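# Swing the coffee maker lid fully open, then release

## Task

Raise the coffee maker's lid until it is as open as it can go, and finish with neither hand in contact with the coffee maker.

## Robot and tools

Robot: two arms, left_arm and right_arm, each ending in a five-fingered hand. right_arm has a right hand; left_arm has its mirror-image left hand. Measured bases in the scene frame: left_arm at (-0.043, +0.275, +0.044) m, right_arm at (+0.042, -0.256, +0.030) m, each turned only slightly about z. A camera stand sits behind the arms.

Frames: the scene frame has its origin at table-top height, halfway between the arms' nominal bases, +z up, +x out over the table, and left_arm toward +y (image sides do not match the arm names). Reported hand positions (end_effector_position, metres) and orientations (end_effector_quat_wxyz) use each arm's own base frame. Fixed cameras and the table use the scene frame. Readings can be a few cm off, more at long reach.

Hand point: a point 0.05 m in front of the palm and 0.15 m from the wrist flange toward the fingers. Its +z runs along the straight fingers, +y points out of the palm, and +x runs across the palm away from the thumb on the right hand but toward the thumb on the left hand. Straight fingers extend 0.06 to 0.07 m past the point and lie 0.06 m behind it along -y. A wrist bracket on the little-finger side reaches 0.10 m across from the point and can collide.

Row layout (used by execute_actions and move): 28 numbers, each in [-1, 1], always for both arms. Order: left_arm dx, dy, dz, rx, ry, rz; left hand little, ring, middle, index, thumb_bend, thumb_turn, force_limit, speed; then the same 14 for right_arm. The six pose numbers are an offset, not a pose: they are measured from that arm's Hand target as it was when the action or move began, along that Hand target's own axes. 1.0 equals 0.6 m for dx, dy, dz and 180 degrees for rx, ry, rz, which form one rotation vector. All zeros re-requests the current Hand target. Finger values: +1 open/straight, -1 closed/curled; thumb_turn +1 beside the palm, -1 across in front of it. force_limit maps -1..+1 to about 0..10 N (0..15 N for both thumb motors); speed rises from near zero at -1 to full at +0.48 and stays full above. For a soft grip close at speed -0.94 or lower. The hand numbers are absolute targets; to leave a hand unchanged resend the last eight numbers you sent for it (or, before any, its hand_measured plus hand_force_limit and hand_speed).

execute_actions(actions, cameras): actions is a list of actions; each action is a list of up to 15 rows, one per 1/30 s step, and a short action repeats its final row. Each row in an action counts from the same start pose, not the previous row. Repeating an offset in a new action moves further. An empty list returns camera images. cameras: list of names (cam_high, cam_low, cam_left_wrist, cam_right_wrist) or ["all"]; an unknown name voids the call.

move(target, speed, blend, blocking, cameras): target is one 28-number row or up to 15 rows; every row's offsets count from the Hand targets at the move's start. The hand travels a straight path; speed is m/s, 0.002 to 4.3, default 0.25 (turning up to twice that in rad/s), one value or one per target. blend (m) rounds corners between listed targets; 0 stops at each. blocking=false returns after about 0.5 s while motion continues. Paths ignore obstacles and the other arm; faster motion hits harder, and aiming beyond a contact presses harder. Avoid paths passing near an arm's own base. The result adds a move: line such as done, off_target, moving, held or fault, plus limits (paced = pose clipped, held = steps withheld).

wait(seconds 0 to 10), stop() to brake a running move, zoom_image(camera, region [x0,y0,x1,y1] pixels, at most 504 each way) on the newest image of that camera, show_instructions() for reference pages, finished_scene(scene=1) to end irreversibly.

Results: Hand target is the last commanded pose after clipping (orientation is held within 40 degrees of the measured one). Hands often rest 1 to 3 cm, sometimes 5 cm, short of it, usually low, without any contact; send the remaining gap as a new offset. hand_measured, hand_stopped_by (moving, target, force, stalled, fault) and hand_load_n (positive means pushed open) list the six motors in row order. A grip lost shows as load dropping near 0. Joint velocities may be omitted when all read within noise. Torques include arm weight and wrap at ±28 N m for joints 3 and 4.

Cameras: cam_high and cam_low are fixed (896x504); cam_left_wrist and cam_right_wrist are fisheye (616x616) riding on the hands.

Avoid: striking the coffee maker or other fixed items hard, slamming the lid, letting parts fall or leave the work area, squeezing or twisting fingers too hard, contact between the two arms, and long pushes at unreachable poses, which overheat motors (MOTOR HOT, then an arm-dropping fault). Back off after pushing, and before finishing move both hands clear of the coffee maker.

Each tool is called as a command line: name --argument value for each argument, lists and objects as JSON in quotes; but a table of rows of numbers goes row by row, as --pt "numbers of a row", without its own name.

Reference images:

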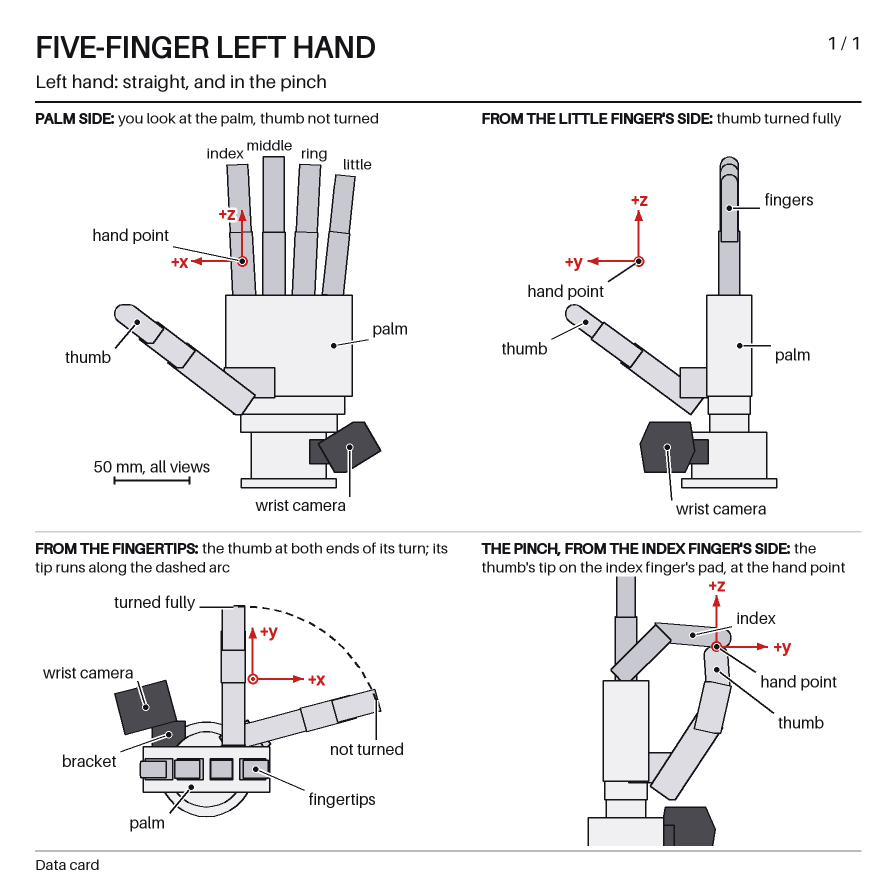

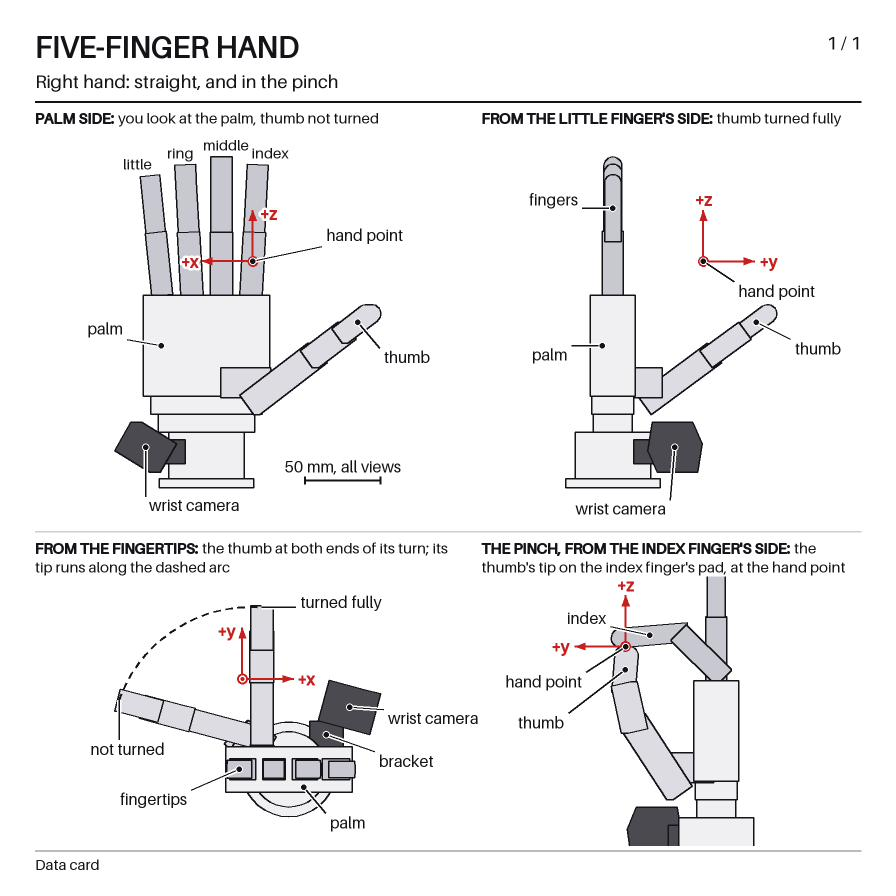

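## Session

execute_actions --actions '[]'

Scene clock: 0.00 s.
left_arm: end_effector_position=(+0.6234, -0.0325, +0.2667) hand_measured=(+1.000, +1.000, +1.000, +1.000, +1.000, +1.000) hand_load_n=(+0.0, +0.0, +0.0, +0.0, +0.5, +0.0) hand_stopped_by=(target, target, target, target, target, target) hand_force_limit=0.00 hand_speed=-0.80 end_effector_quat_wxyz=(+0.563, -0.117, +0.748, -0.331) | right_arm: end_effector_position=(+0.3383, +0.0706, +0.2291) hand_measured=(+1.000, +1.000, +1.000, +1.000, +1.000, +1.000) hand_load_n=(+0.0, +0.5, +0.0, +0.0, +0.0, +0.0) hand_stopped_by=(target, target, target, target, target, target) hand_force_limit=0.00 hand_speed=-0.80 end_effector_quat_wxyz=(-0.045, -0.402, +0.909, -0.098)
Joint positions: left_arm=[0.023 1.382 0.987 0.237 0.395 0.946] | right_arm=[0.139 1.302 1.283 -1.585 0.213 0.881]
Joint velocities: within noise
Joint torques (N m): no reading
Heat: left arm: hottest shoulder 29 °C; right arm: hottest waist 29 °C.
Hand target: left_arm +0.6312, -0.0298, +0.2850; +0.577, -0.109, +0.738, -0.331 | right_arm +0.3461, +0.0725, +0.2398; -0.029, -0.404, +0.908, -0.105

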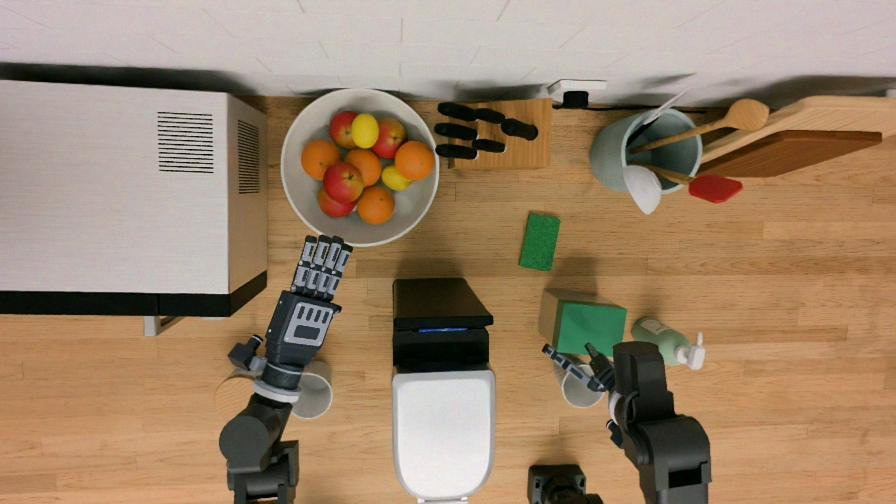

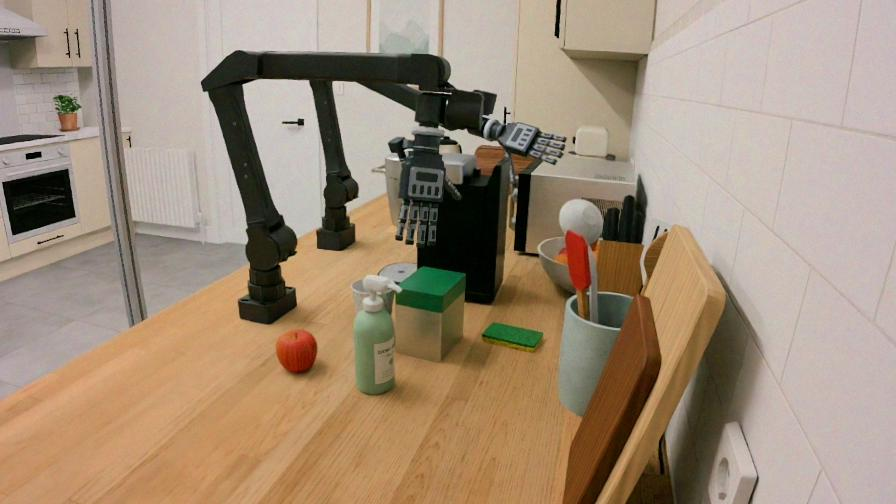

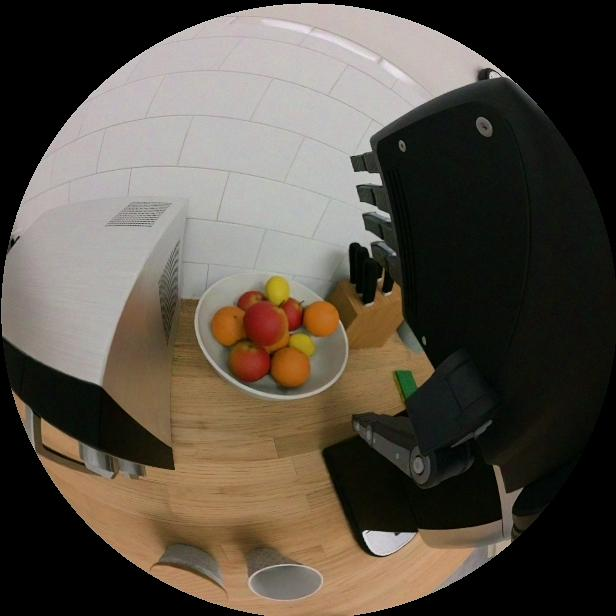

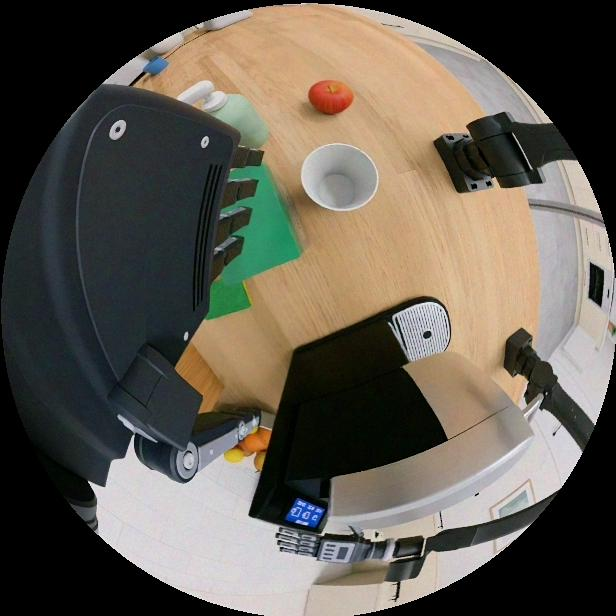

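zoom_image --camera "cam_high" --region '[340, 260, 560, 504]'

zoom_image --camera "cam_low" --region '[360, 80, 620, 320]'

zoom_image --camera "cam_right_wrist" --region '[230, 280, 560, 570]'

zoom_image --camera "cam_left_wrist" --region '[300, 380, 560, 600]'

Scaled by 2.066.

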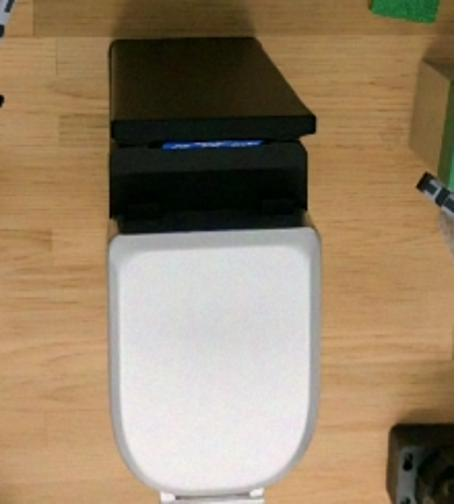

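Scaled by 1.938.

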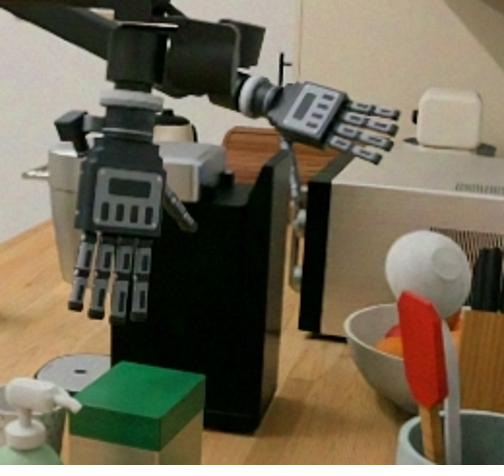

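Scaled by 1.527 from the camera's 616x616 image, which has a finer 880x880 frame.

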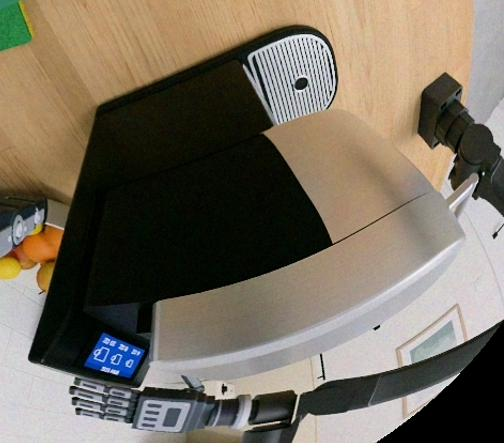

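Scaled by 1.938 from the camera's 616x616 image, which has a finer 880x880 frame.

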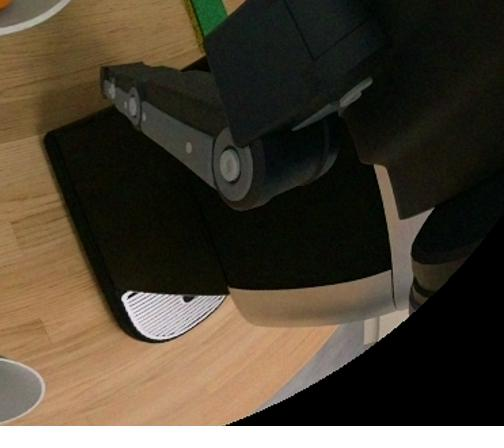

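zoom_image --camera "cam_right_wrist" --region '[470, 340, 590, 460]'

zoom_image --camera "cam_low" --region '[360, 120, 480, 240]'

zoom_image --camera "cam_high" --region '[384, 430, 504, 504]'

Scaled by 4.200 from the camera's 616x616 image, which has a finer 880x880 frame.

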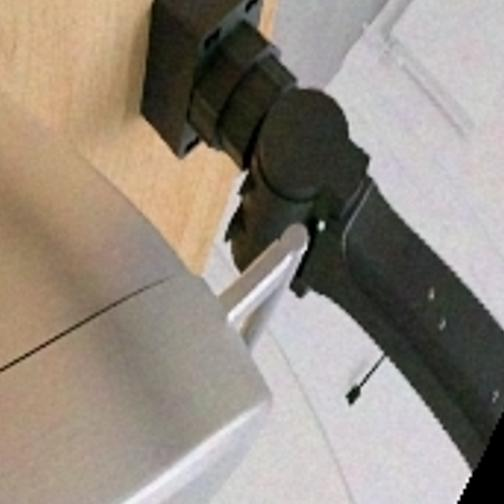

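Scaled by 4.200.

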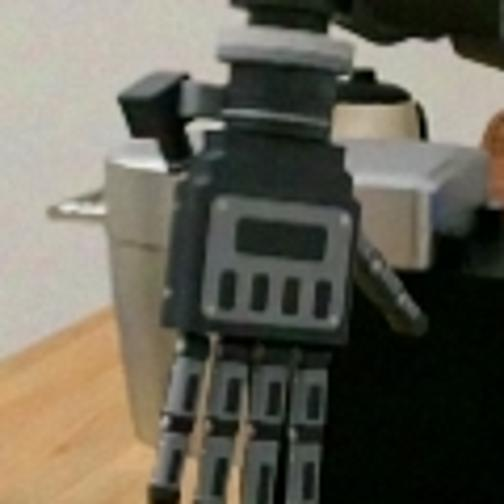

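Scaled by 4.200.

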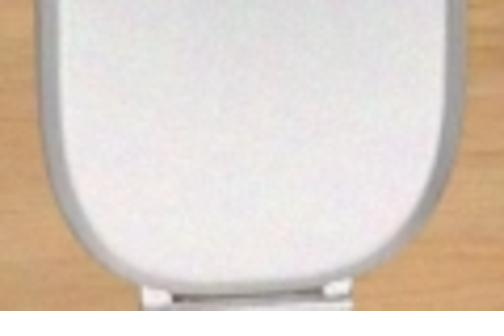

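move --pt "0 0 0 0 0 0 1 1 1 1 1 1 0 -0.8 0.0435 -0.053 -0.309 0 0 0 1 1 1 1 1 1 0 -0.8" --pt "0 0 0 0 0 0 1 1 1 1 1 1 0 -0.8 0.0615 0.115 -0.369 -0.0245 -0.0688 -0.343 1 1 1 1 1 1 0 -0.8" --pt "0 0 0 0 0 0 1 1 1 1 1 1 0 -0.8 0.0848 0.2325 -0.3858 0.0318 -0.0853 -0.785 1 1 1 1 1 1 0 -0.8" --blend 0.05 --speed 0.35 --cameras '["all"]'

Scene clock: 18.10 s.
left_arm: end_effector_position=(+0.6234, -0.0325, +0.2667) hand_measured=(+1.000, +1.000, +1.000, +1.000, +1.000, +1.000) hand_load_n=(+0.0, +0.0, +0.0, +0.0, +0.0, +0.0) hand_stopped_by=(target, target, target, target, target, target) hand_force_limit=0.00 hand_speed=-0.80 end_effector_quat_wxyz=(+0.563, -0.117, +0.748, -0.331) | right_arm: end_effector_position=(+0.2049, +0.1792, +0.4419) hand_measured=(+1.000, +1.000, +1.000, +1.000, +1.000, +1.000) hand_load_n=(+0.0, +0.0, +0.0, +0.0, +0.0, +0.0) hand_stopped_by=(target, target, target, target, target, target) hand_force_limit=0.00 hand_speed=-0.80 end_effector_quat_wxyz=(-0.160, +0.967, +0.069, +0.187)
Joint positions: left_arm=[0.023 1.382 0.987 0.237 0.395 0.946] | right_arm=[0.839 1.025 1.63 -1.679 0.028 -0.881]
Joint torques (N m): left_arm=[-0.15 -11.58 10.86 1.77 0.02 0.03] | right_arm=[0.44 -3.43 7.45 0.91 0.27 -0.35]
Heat: left arm: hottest shoulder 29 °C; right arm: hottest elbow 31 °C.
Hand target: left_arm +0.6312, -0.0298, +0.2850; +0.577, -0.109, +0.738, -0.331 | right_arm +0.2012, +0.1757, +0.4495; -0.001, +0.996, +0.087, +0.000
Off the commanded pose: left_arm 0.020 m, 2 deg | right_arm 0.009 m, 29 deg.
joint sent to its limit (right arm) — joint 4 (wrist pitch), lower limit. The joint targets are off in position and orientation.
move: off_target (left_arm, right_arm)
camera_calibration:
cam_right_wrist: T_world_to_cam=[[0.46391, -0.868882, -0.172718, 0.13702], [-0.870174, -0.483492, 0.0950389, 0.217387], [-0.166085, 0.106205, -0.980376, 0.564957], [0, 0, 0, 1]] pos_world=[0.219431, 0.164158, 0.556876]

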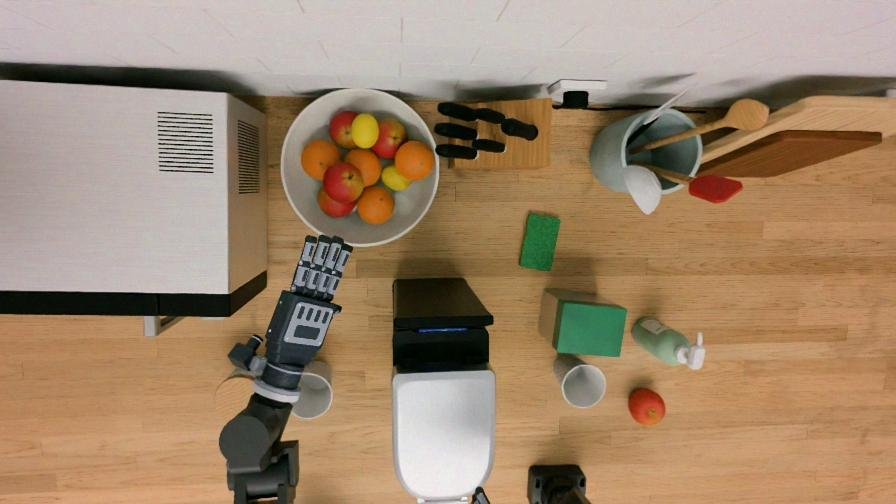

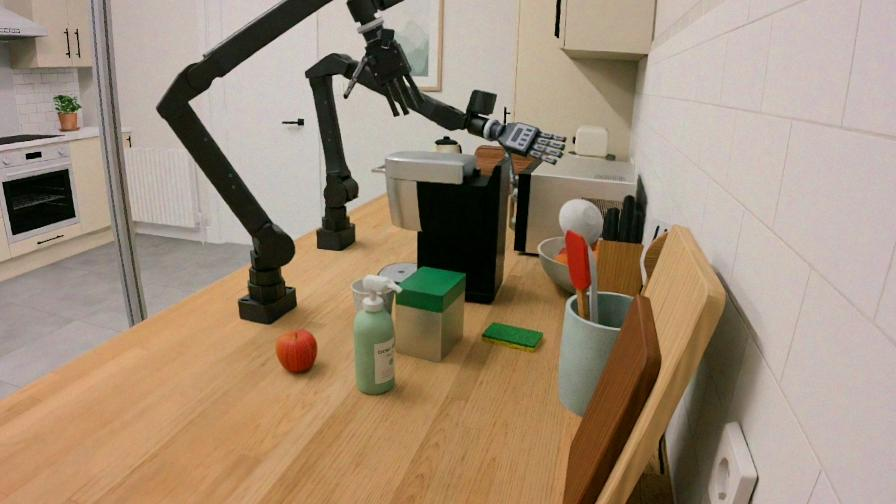

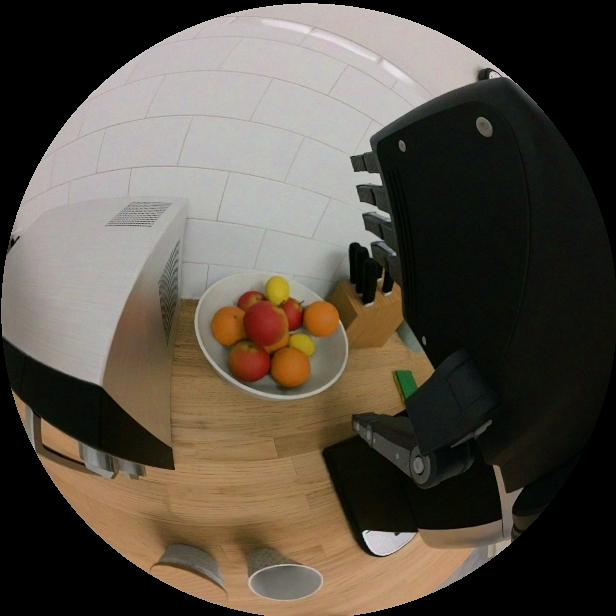

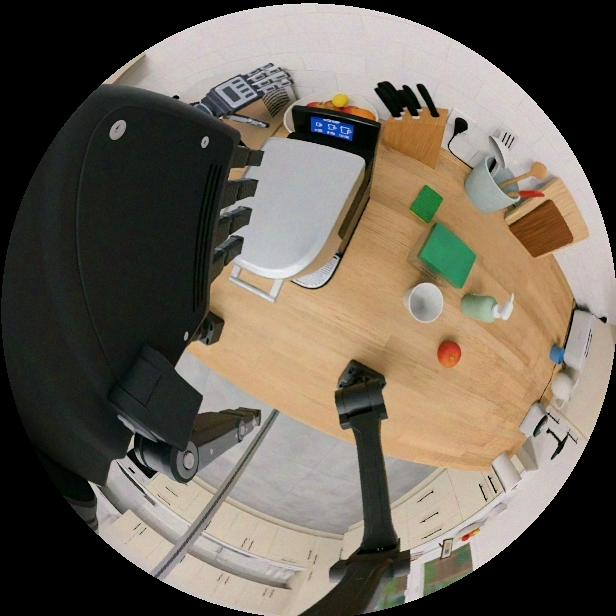

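zoom_image --camera "cam_right_wrist" --region '[200, 220, 340, 320]'

zoom_image --camera "cam_low" --region '[350, 130, 510, 250]'

Scaled by 3.600 from the camera's 616x616 image, which has a finer 880x880 frame.

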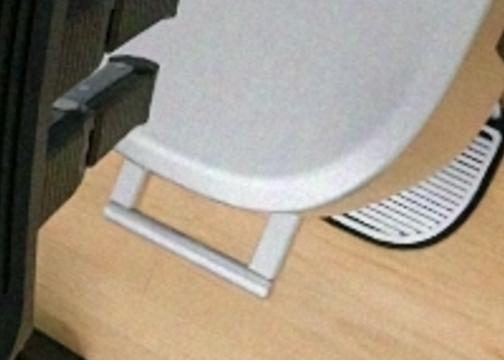

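Scaled by 3.150.

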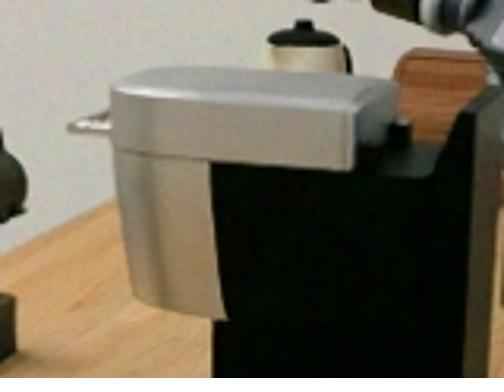

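move --pt "0 0 0 0 0 0 1 1 1 1 1 1 0 -0.8 -0.1147 -0.1291 0.05 0 0 -0.461 1 1 1 1 1 1 0 -0.8" --pt "0 0 0 0 0 0 1 1 1 1 1 1 0 -0.8 -0.0872 -0.1412 0.2158 0 0 -0.461 1 1 1 1 1 1 0 -0.8" --blend 0.02 --speed 0.35 --cameras '["all"]'

Scene clock: 23.47 s.
left_arm: end_effector_position=(+0.6234, -0.0325, +0.2667) hand_measured=(+1.000, +1.000, +1.000, +1.000, +1.000, +1.000) hand_load_n=(+0.0, +0.0, -0.5, +0.0, +0.0, +0.0) hand_stopped_by=(target, target, target, target, target, target) hand_force_limit=0.00 hand_speed=-0.80 end_effector_quat_wxyz=(+0.563, -0.117, +0.748, -0.331) | right_arm: end_effector_position=(+0.1326, +0.2535, +0.3143) hand_measured=(+1.000, +1.000, +1.000, +1.000, +1.000, +1.000) hand_load_n=(+0.0, +0.0, +0.0, +0.0, -0.5, +0.0) hand_stopped_by=(target, target, target, target, target, target) hand_force_limit=0.00 hand_speed=-0.80 end_effector_quat_wxyz=(-0.024, +0.696, +0.715, +0.061)
Joint positions: left_arm=[0.023 1.382 0.987 0.237 0.395 0.946] | right_arm=[1.339 1.032 1.271 -1.68 0.021 -1.832]
Joint torques (N m): left_arm=[-0.15 -11.34 10.82 1.81 0.02 0.01] | right_arm=[-0.91 -4.42 7.51 0.31 0.18 -0.36]
Heat: left arm: hottest shoulder 30 °C; right arm: hottest elbow 31 °C.
Hand target: left_arm +0.6312, -0.0298, +0.2850; +0.577, -0.109, +0.738, -0.331 | right_arm +0.1350, +0.2502, +0.3201; +0.000, +0.689, +0.725, +0.001
Off the commanded pose: left_arm 0.020 m, 2 deg | right_arm 0.007 m, 8 deg.
joint sent to its limit (right arm) — joint 4 (wrist pitch), lower limit. The joint targets are off in position and orientation.
move: off_target (left_arm, right_arm)
camera_calibration:
cam_right_wrist: T_world_to_cam=[[0.944545, 0.32095, 0.0694619, -0.228356], [0.256209, -0.852588, 0.455467, 0.0334515], [0.205405, -0.412413, -0.887539, 0.472968], [0, 0, 0, 1]] pos_world=[0.109972, 0.296869, 0.420404]

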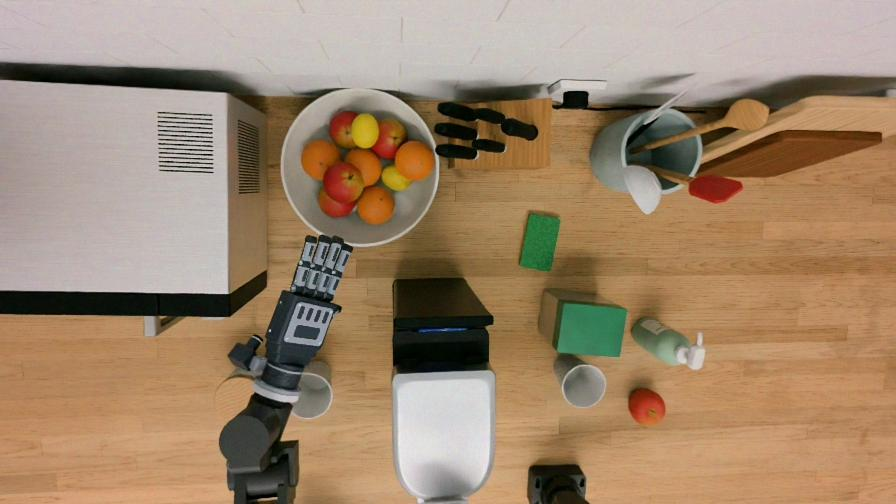

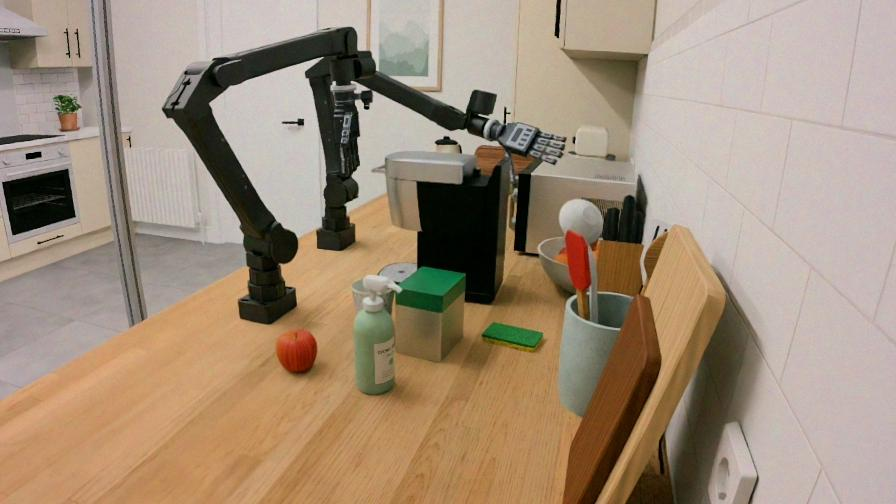

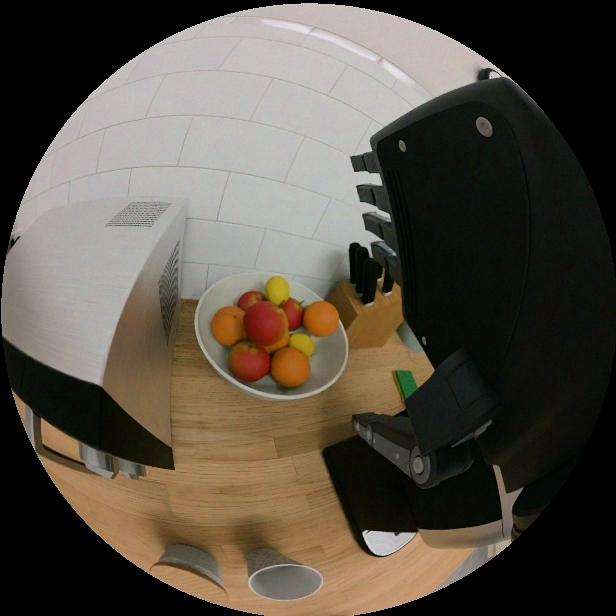

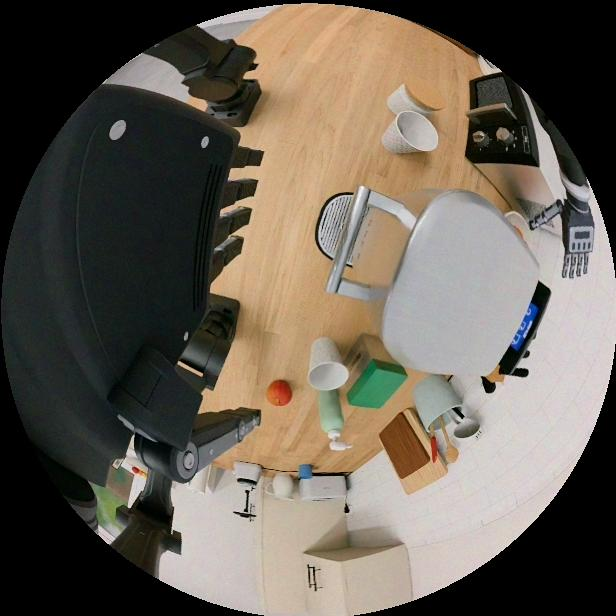

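move --pt "0 0 0 0 0 0 1 1 1 1 1 1 0 -0.8 0.0047 0 0.1252 0 0 0 1 1 1 1 1 1 0 -0.8" --pt "0 0 0 0 0 0 1 1 1 1 1 1 0 -0.8 0.0047 0 0.1252 0 0 0 -0.2 -0.2 -0.2 -0.2 1 1 1 0" --speed 0.2 --cameras '["cam_low","cam_right_wrist"]'

Scene clock: 26.90 s.
left_arm: end_effector_position=(+0.6234, -0.0325, +0.2667) hand_measured=(+1.000, +1.000, +1.000, +1.000, +1.000, +1.000) hand_load_n=(+0.0, +0.0, +0.0, +0.0, +0.0, +0.0) hand_stopped_by=(target, target, target, target, target, target) hand_force_limit=0.00 hand_speed=-0.80 end_effector_quat_wxyz=(+0.563, -0.117, +0.748, -0.331) | right_arm: end_effector_position=(+0.1284, +0.2504, +0.2444) hand_measured=(-0.200, -0.200, -0.200, -0.200, +1.000, +1.000) hand_load_n=(+0.5, +0.0, +0.0, +0.0, +0.0, +0.0) hand_stopped_by=(target, target, target, target, target, target) hand_force_limit=1.00 hand_speed=0.00 end_effector_quat_wxyz=(+0.004, +0.690, +0.724, -0.009)
Joint positions: left_arm=[0.023 1.382 0.987 0.237 0.395 0.946] | right_arm=[1.336 1.098 1.134 -1.627 -0.002 -1.854]
Joint torques (N m): left_arm=[-0.26 -11.16 10.85 1.8 0 0.02] | right_arm=[-1.38 -4.42 7.19 0.88 0.07 -0.33]
Heat: left arm: hottest elbow 31 °C; right arm: hottest elbow 31 °C.
Hand target: left_arm +0.6312, -0.0298, +0.2850; +0.577, -0.109, +0.738, -0.331 | right_arm +0.1349, +0.2531, +0.2449; +0.000, +0.689, +0.725, +0.001
Off the commanded pose: left_arm 0.020 m, 2 deg | right_arm 0.007 m, 1 deg.
move: off_target (left_arm)
camera_calibration:
cam_right_wrist: T_world_to_cam=[[0.939132, 0.342277, -0.0296159, -0.198982], [0.300426, -0.776357, 0.554088, 0.0148842], [0.166659, -0.529259, -0.831931, 0.431055], [0, 0, 0, 1]] pos_world=[0.11056, 0.307802, 0.344468]
Images, in order (width x height): cam_low 896x504, cam_right_wrist 616x616.

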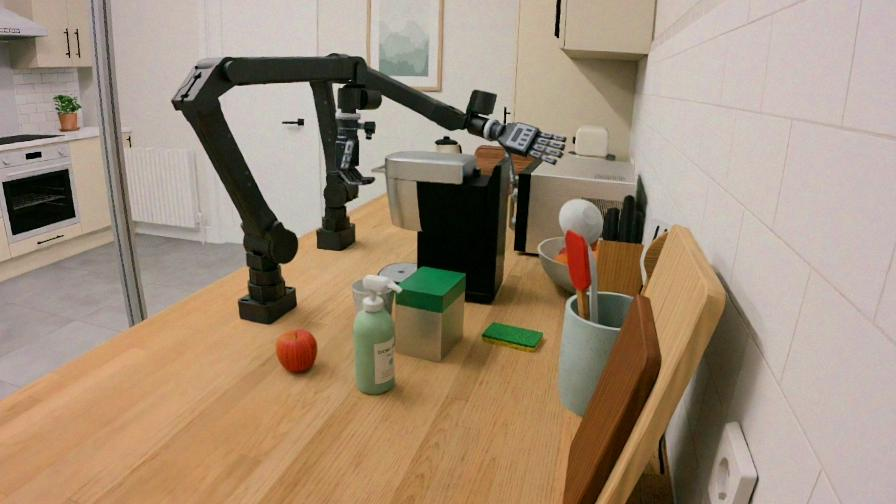

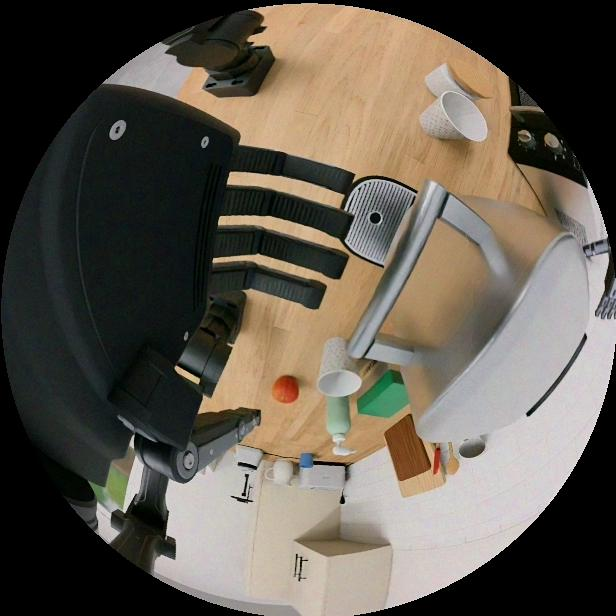

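zoom_image --camera "cam_low" --region '[320, 110, 440, 230]'

Scaled by 4.200.

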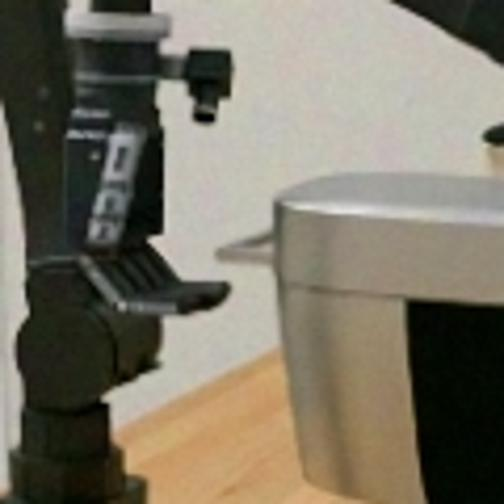

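move --target '[0,0,0,0,0,0,1,1,1,1,1,1,0,-0.8,-0.0036,0.0684,0,0,0,0,-0.2,-0.2,-0.2,-0.2,1,1,1,0]' --speed 0.1 --cameras '["cam_low","cam_right_wrist"]'

zoom_image --camera "cam_low" --region '[320, 110, 440, 230]'

Scene clock: 30.70 s.
left_arm: end_effector_position=(+0.6234, -0.0325, +0.2667) hand_measured=(+1.000, +1.000, +1.000, +1.000, +1.000, +1.000) hand_load_n=(+0.0, +0.0, +0.0, +0.0, +0.0, +0.0) hand_stopped_by=(target, target, target, target, target, target) hand_force_limit=0.00 hand_speed=-0.80 end_effector_quat_wxyz=(+0.563, -0.117, +0.748, -0.331) | right_arm: end_effector_position=(+0.1698, +0.2420, +0.2376) hand_measured=(-0.200, -0.200, -0.200, -0.200, +1.000, +1.000) hand_load_n=(+0.0, +0.0, +0.0, +0.0, +0.0, +0.0) hand_stopped_by=(target, target, target, target, target, target) hand_force_limit=1.00 hand_speed=0.00 end_effector_quat_wxyz=(+0.006, +0.695, +0.718, -0.016)
Joint positions: left_arm=[0.023 1.382 0.987 0.237 0.395 0.946] | right_arm=[1.19 1.123 1.134 -1.616 -0.002 -1.984]
Joint torques (N m): left_arm=[0.26 -11.16 10.96 1.76 0.04 0.03] | right_arm=[-0.79 -3.9 9.02 0.84 0.06 -0.33]
Heat: left arm: hottest elbow 31 °C; right arm: hottest elbow 31 °C.
Hand target: left_arm +0.6312, -0.0298, +0.2850; +0.577, -0.109, +0.738, -0.331 | right_arm +0.1760, +0.2531, +0.2450; +0.000, +0.689, +0.725, +0.001
Off the commanded pose: left_arm 0.020 m, 2 deg | right_arm 0.015 m, 2 deg.
move: off_target (left_arm, right_arm)
camera_calibration:
cam_right_wrist: T_world_to_cam=[[0.944019, 0.327383, -0.0405916, -0.229798], [0.292653, -0.774309, 0.561071, -0.00117387], [0.152255, -0.541541, -0.826772, 0.418297], [0, 0, 0, 1]] pos_world=[0.153589, 0.300848, 0.337167]
Images, in order (width x height): cam_low 896x504, cam_right_wrist 616x616.

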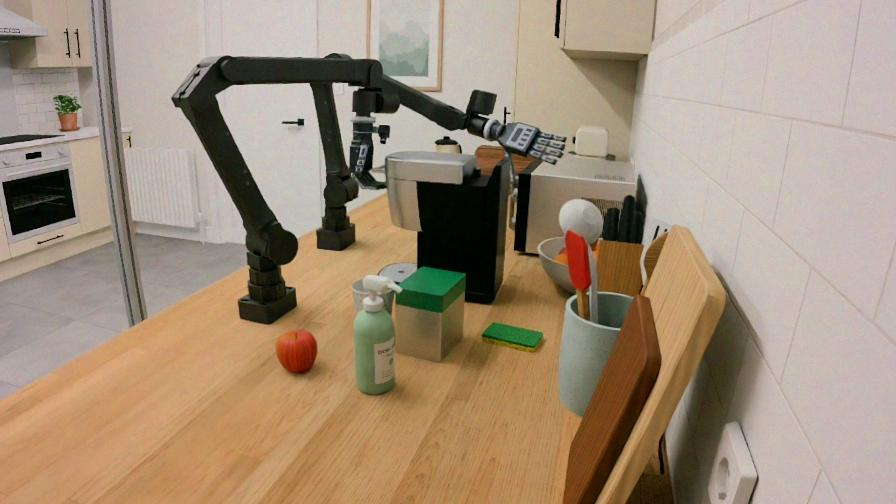

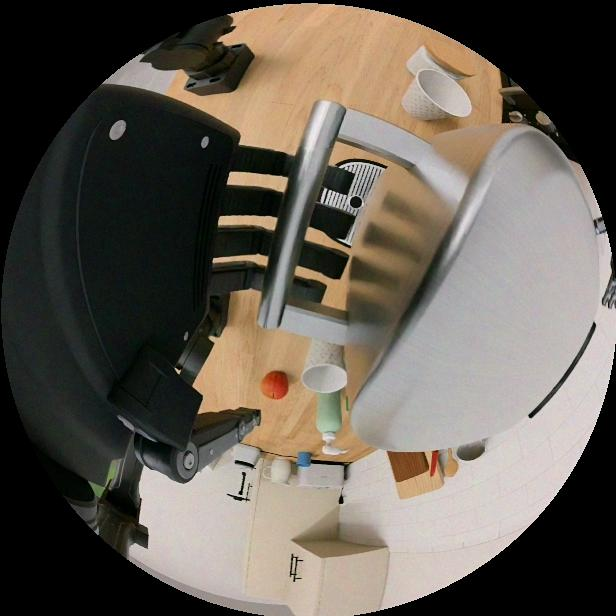

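Scaled by 4.200.

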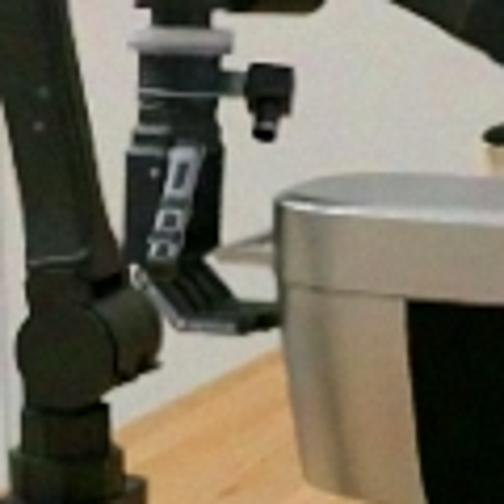

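move --pt "0 0 0 0 0 0 1 1 1 1 1 1 0 -0.8 0.0083 0.0004 -0.075 0 0 0 -0.2 -0.2 -0.2 -0.2 1 1 1 0" --pt "0 0 0 0 0 0 1 1 1 1 1 1 0 -0.8 0.008 0.0071 -0.1333 0 0 0 -0.2 -0.2 -0.2 -0.2 1 1 1 0" --speed 0.08 --blend 0.02 --cameras '["cam_high","cam_low","cam_right_wrist"]'

zoom_image --camera "cam_low" --region '[320, 70, 500, 230]'

Scene clock: 42.73 s.
left_arm: end_effector_position=(+0.6234, -0.0325, +0.2667) hand_measured=(+1.000, +1.000, +1.000, +1.000, +1.000, +1.000) hand_load_n=(+0.0, +0.0, +0.0, +0.0, +0.0, +0.0) hand_stopped_by=(target, target, target, target, target, target) hand_force_limit=0.00 hand_speed=-0.80 end_effector_quat_wxyz=(+0.563, -0.117, +0.748, -0.331) | right_arm: end_effector_position=(+0.1734, +0.2488, +0.2955) hand_measured=(-0.200, -0.200, -0.200, -0.200, +1.000, +1.000) hand_load_n=(+0.0, +0.0, +1.0, +0.0, +0.0, +0.0) hand_stopped_by=(target, target, target, target, target, target) hand_force_limit=1.00 hand_speed=0.00 end_effector_quat_wxyz=(-0.003, +0.692, +0.721, +0.029)
Joint positions: left_arm=[0.023 1.382 0.987 0.237 0.395 0.946] | right_arm=[1.199 1.092 1.261 -1.685 0.017 -1.984]
Joint torques (N m): left_arm=[0.15 -10.99 10.77 1.78 0.04 -0.02] | right_arm=[-0.15 -4.84 11.99 0.34 0.32 -0.21]
Heat: left arm: hottest elbow 33 °C; right arm: hottest elbow 32 °C.
Hand target: left_arm +0.6312, -0.0298, +0.2850; +0.577, -0.109, +0.738, -0.331 | right_arm +0.1800, +0.2580, +0.3249; +0.000, +0.689, +0.725, +0.001
Off the commanded pose: left_arm 0.020 m, 2 deg | right_arm 0.032 m, 3 deg.
joint sent to its limit (right arm) — joint 4 (wrist pitch), lower limit. The joint targets are off in position and orientation.
move: off_target (left_arm, right_arm); blend cut to 0.0176 m at target 1
camera_calibration:
cam_right_wrist: T_world_to_cam=[[0.94124, 0.336254, 0.0316275, -0.256177], [0.273011, -0.812636, 0.514867, -0.00284283], [0.198828, -0.475979, -0.856687, 0.453722], [0, 0, 0, 1]] pos_world=[0.151688, 0.299792, 0.398263]
Images, in order (width x height): cam_high 896x504, cam_low 896x504, cam_right_wrist 616x616.

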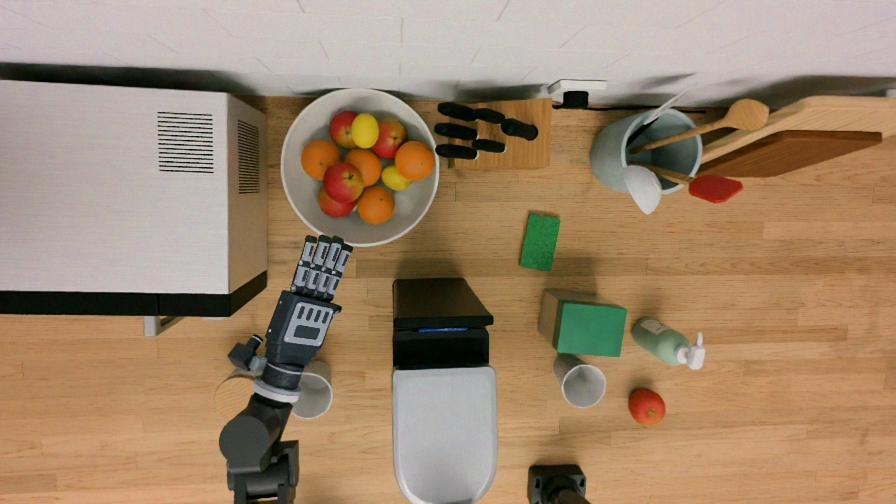

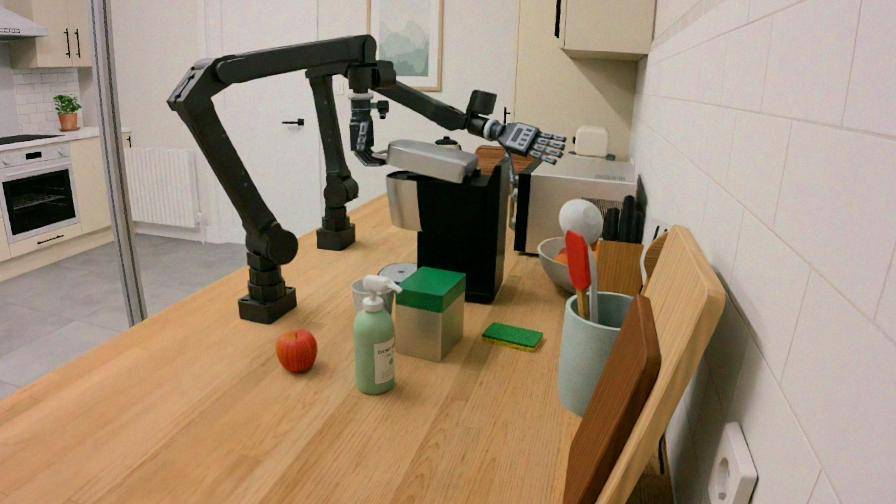

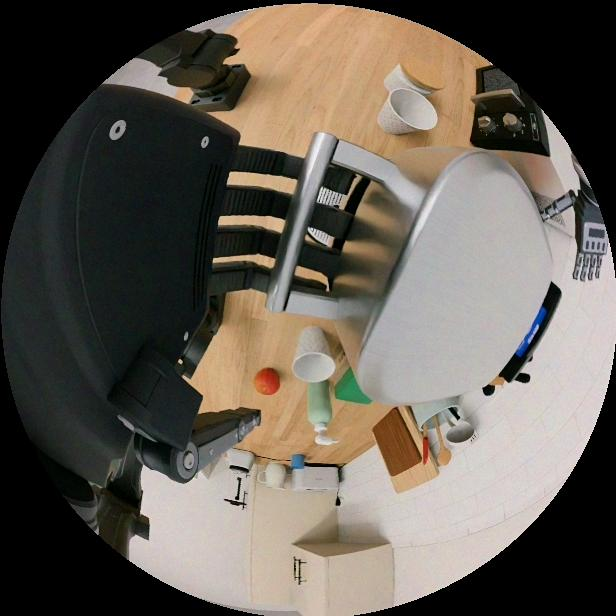

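Scaled by 2.800.

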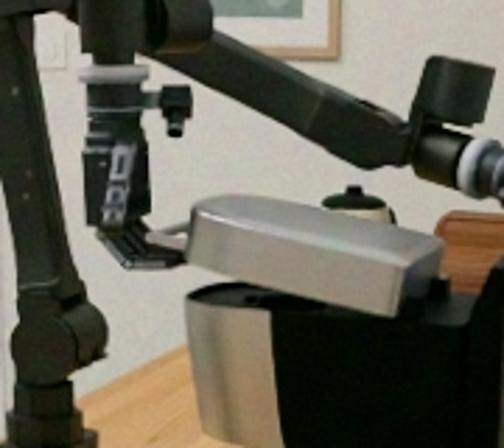

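move --target '[0,0,0,0,0,0,1,1,1,1,1,1,0,-0.8,0.0022,0.0218,-0.125,0,0,0,-0.2,-0.2,-0.2,-0.2,1,1,1,0]' --speed 0.1 --cameras '["cam_high","cam_low","cam_right_wrist"]'

zoom_image --camera "cam_low" --region '[320, 70, 500, 230]'

Scene clock: 45.57 s.
left_arm: end_effector_position=(+0.6234, -0.0325, +0.2667) hand_measured=(+1.000, +1.000, +1.000, +1.000, +1.000, +1.000) hand_load_n=(+0.0, +0.0, +0.0, +0.0, +0.0, +0.0) hand_stopped_by=(target, target, target, target, target, target) hand_force_limit=0.00 hand_speed=-0.80 end_effector_quat_wxyz=(+0.563, -0.117, +0.748, -0.331) | right_arm: end_effector_position=(+0.1846, +0.2592, +0.3683) hand_measured=(-0.200, -0.200, -0.200, -0.200, +1.000, +1.000) hand_load_n=(+0.5, +0.0, +0.0, +0.0, +0.0, +0.0) hand_stopped_by=(target, target, target, target, target, target) hand_force_limit=1.00 hand_speed=0.00 end_effector_quat_wxyz=(-0.023, +0.686, +0.717, +0.122)
Joint positions: left_arm=[0.023 1.382 0.987 0.237 0.395 0.946] | right_arm=[1.198 1.045 1.403 -1.685 0.049 -1.993]
Joint torques (N m): left_arm=[-0.15 -11.05 11.08 1.8 0 0.02] | right_arm=[-1.14 -4.25 11.79 0.69 0.32 -0.36]
Heat: left arm: hottest elbow 33 °C; right arm: hottest elbow 32 °C.
Hand target: left_arm +0.6312, -0.0298, +0.2850; +0.577, -0.109, +0.738, -0.331 | right_arm +0.1929, +0.2599, +0.4000; +0.000, +0.689, +0.725, +0.001
Off the commanded pose: left_arm 0.020 m, 2 deg | right_arm 0.033 m, 14 deg.
joint sent to its limit (right arm) — joint 4 (wrist pitch), lower limit. The joint targets are off in position and orientation.
move: off_target (left_arm, right_arm)
camera_calibration:
cam_right_wrist: T_world_to_cam=[[0.929823, 0.321575, 0.178937, -0.32085], [0.22964, -0.886962, 0.400704, 0.0343444], [0.287566, -0.331492, -0.898565, 0.480393], [0, 0, 0, 1]] pos_world=[0.152302, 0.292886, 0.475314]
Images, in order (width x height): cam_high 896x504, cam_low 896x504, cam_right_wrist 616x616.

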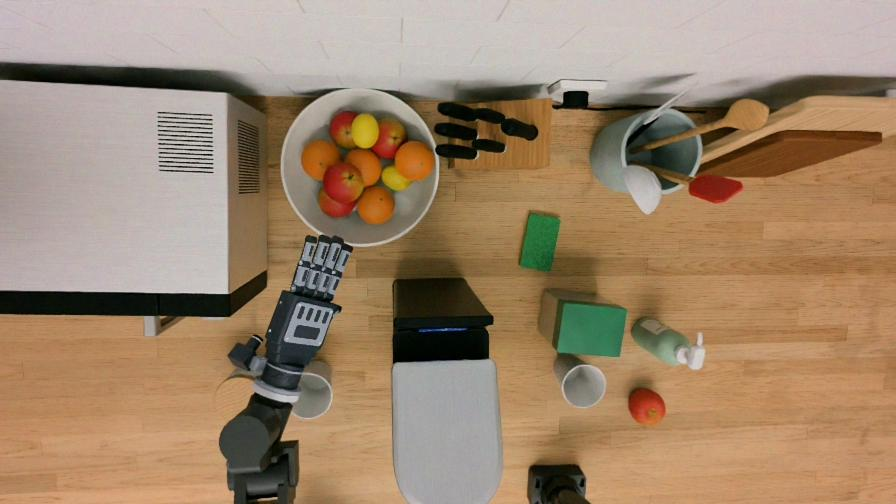

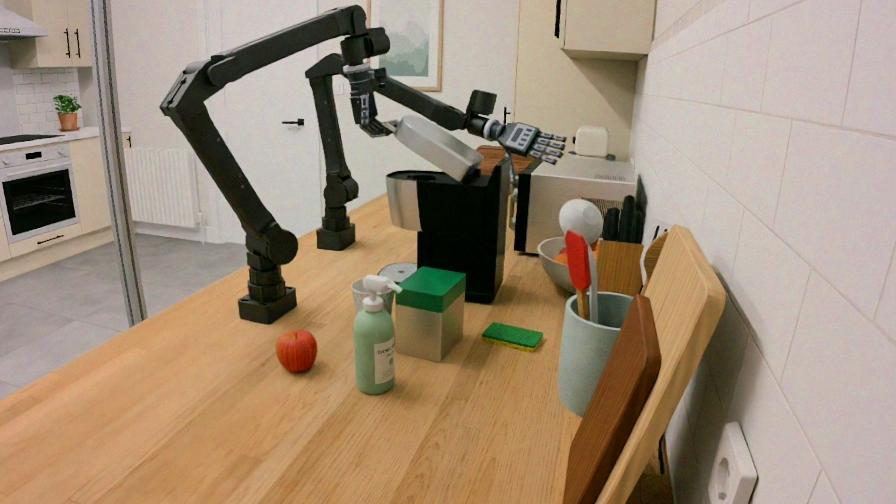

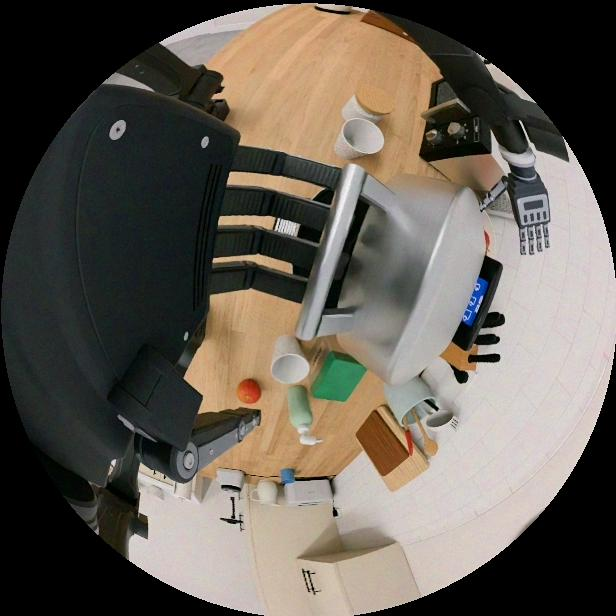

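Scaled by 2.800.

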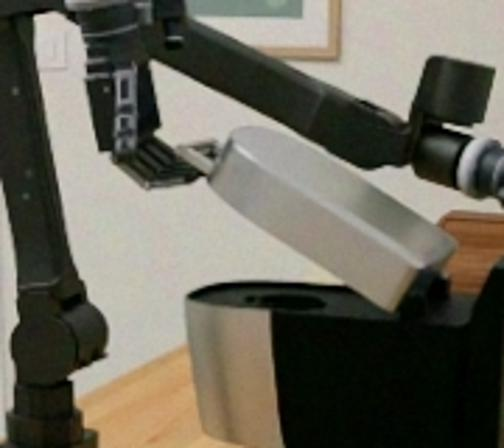

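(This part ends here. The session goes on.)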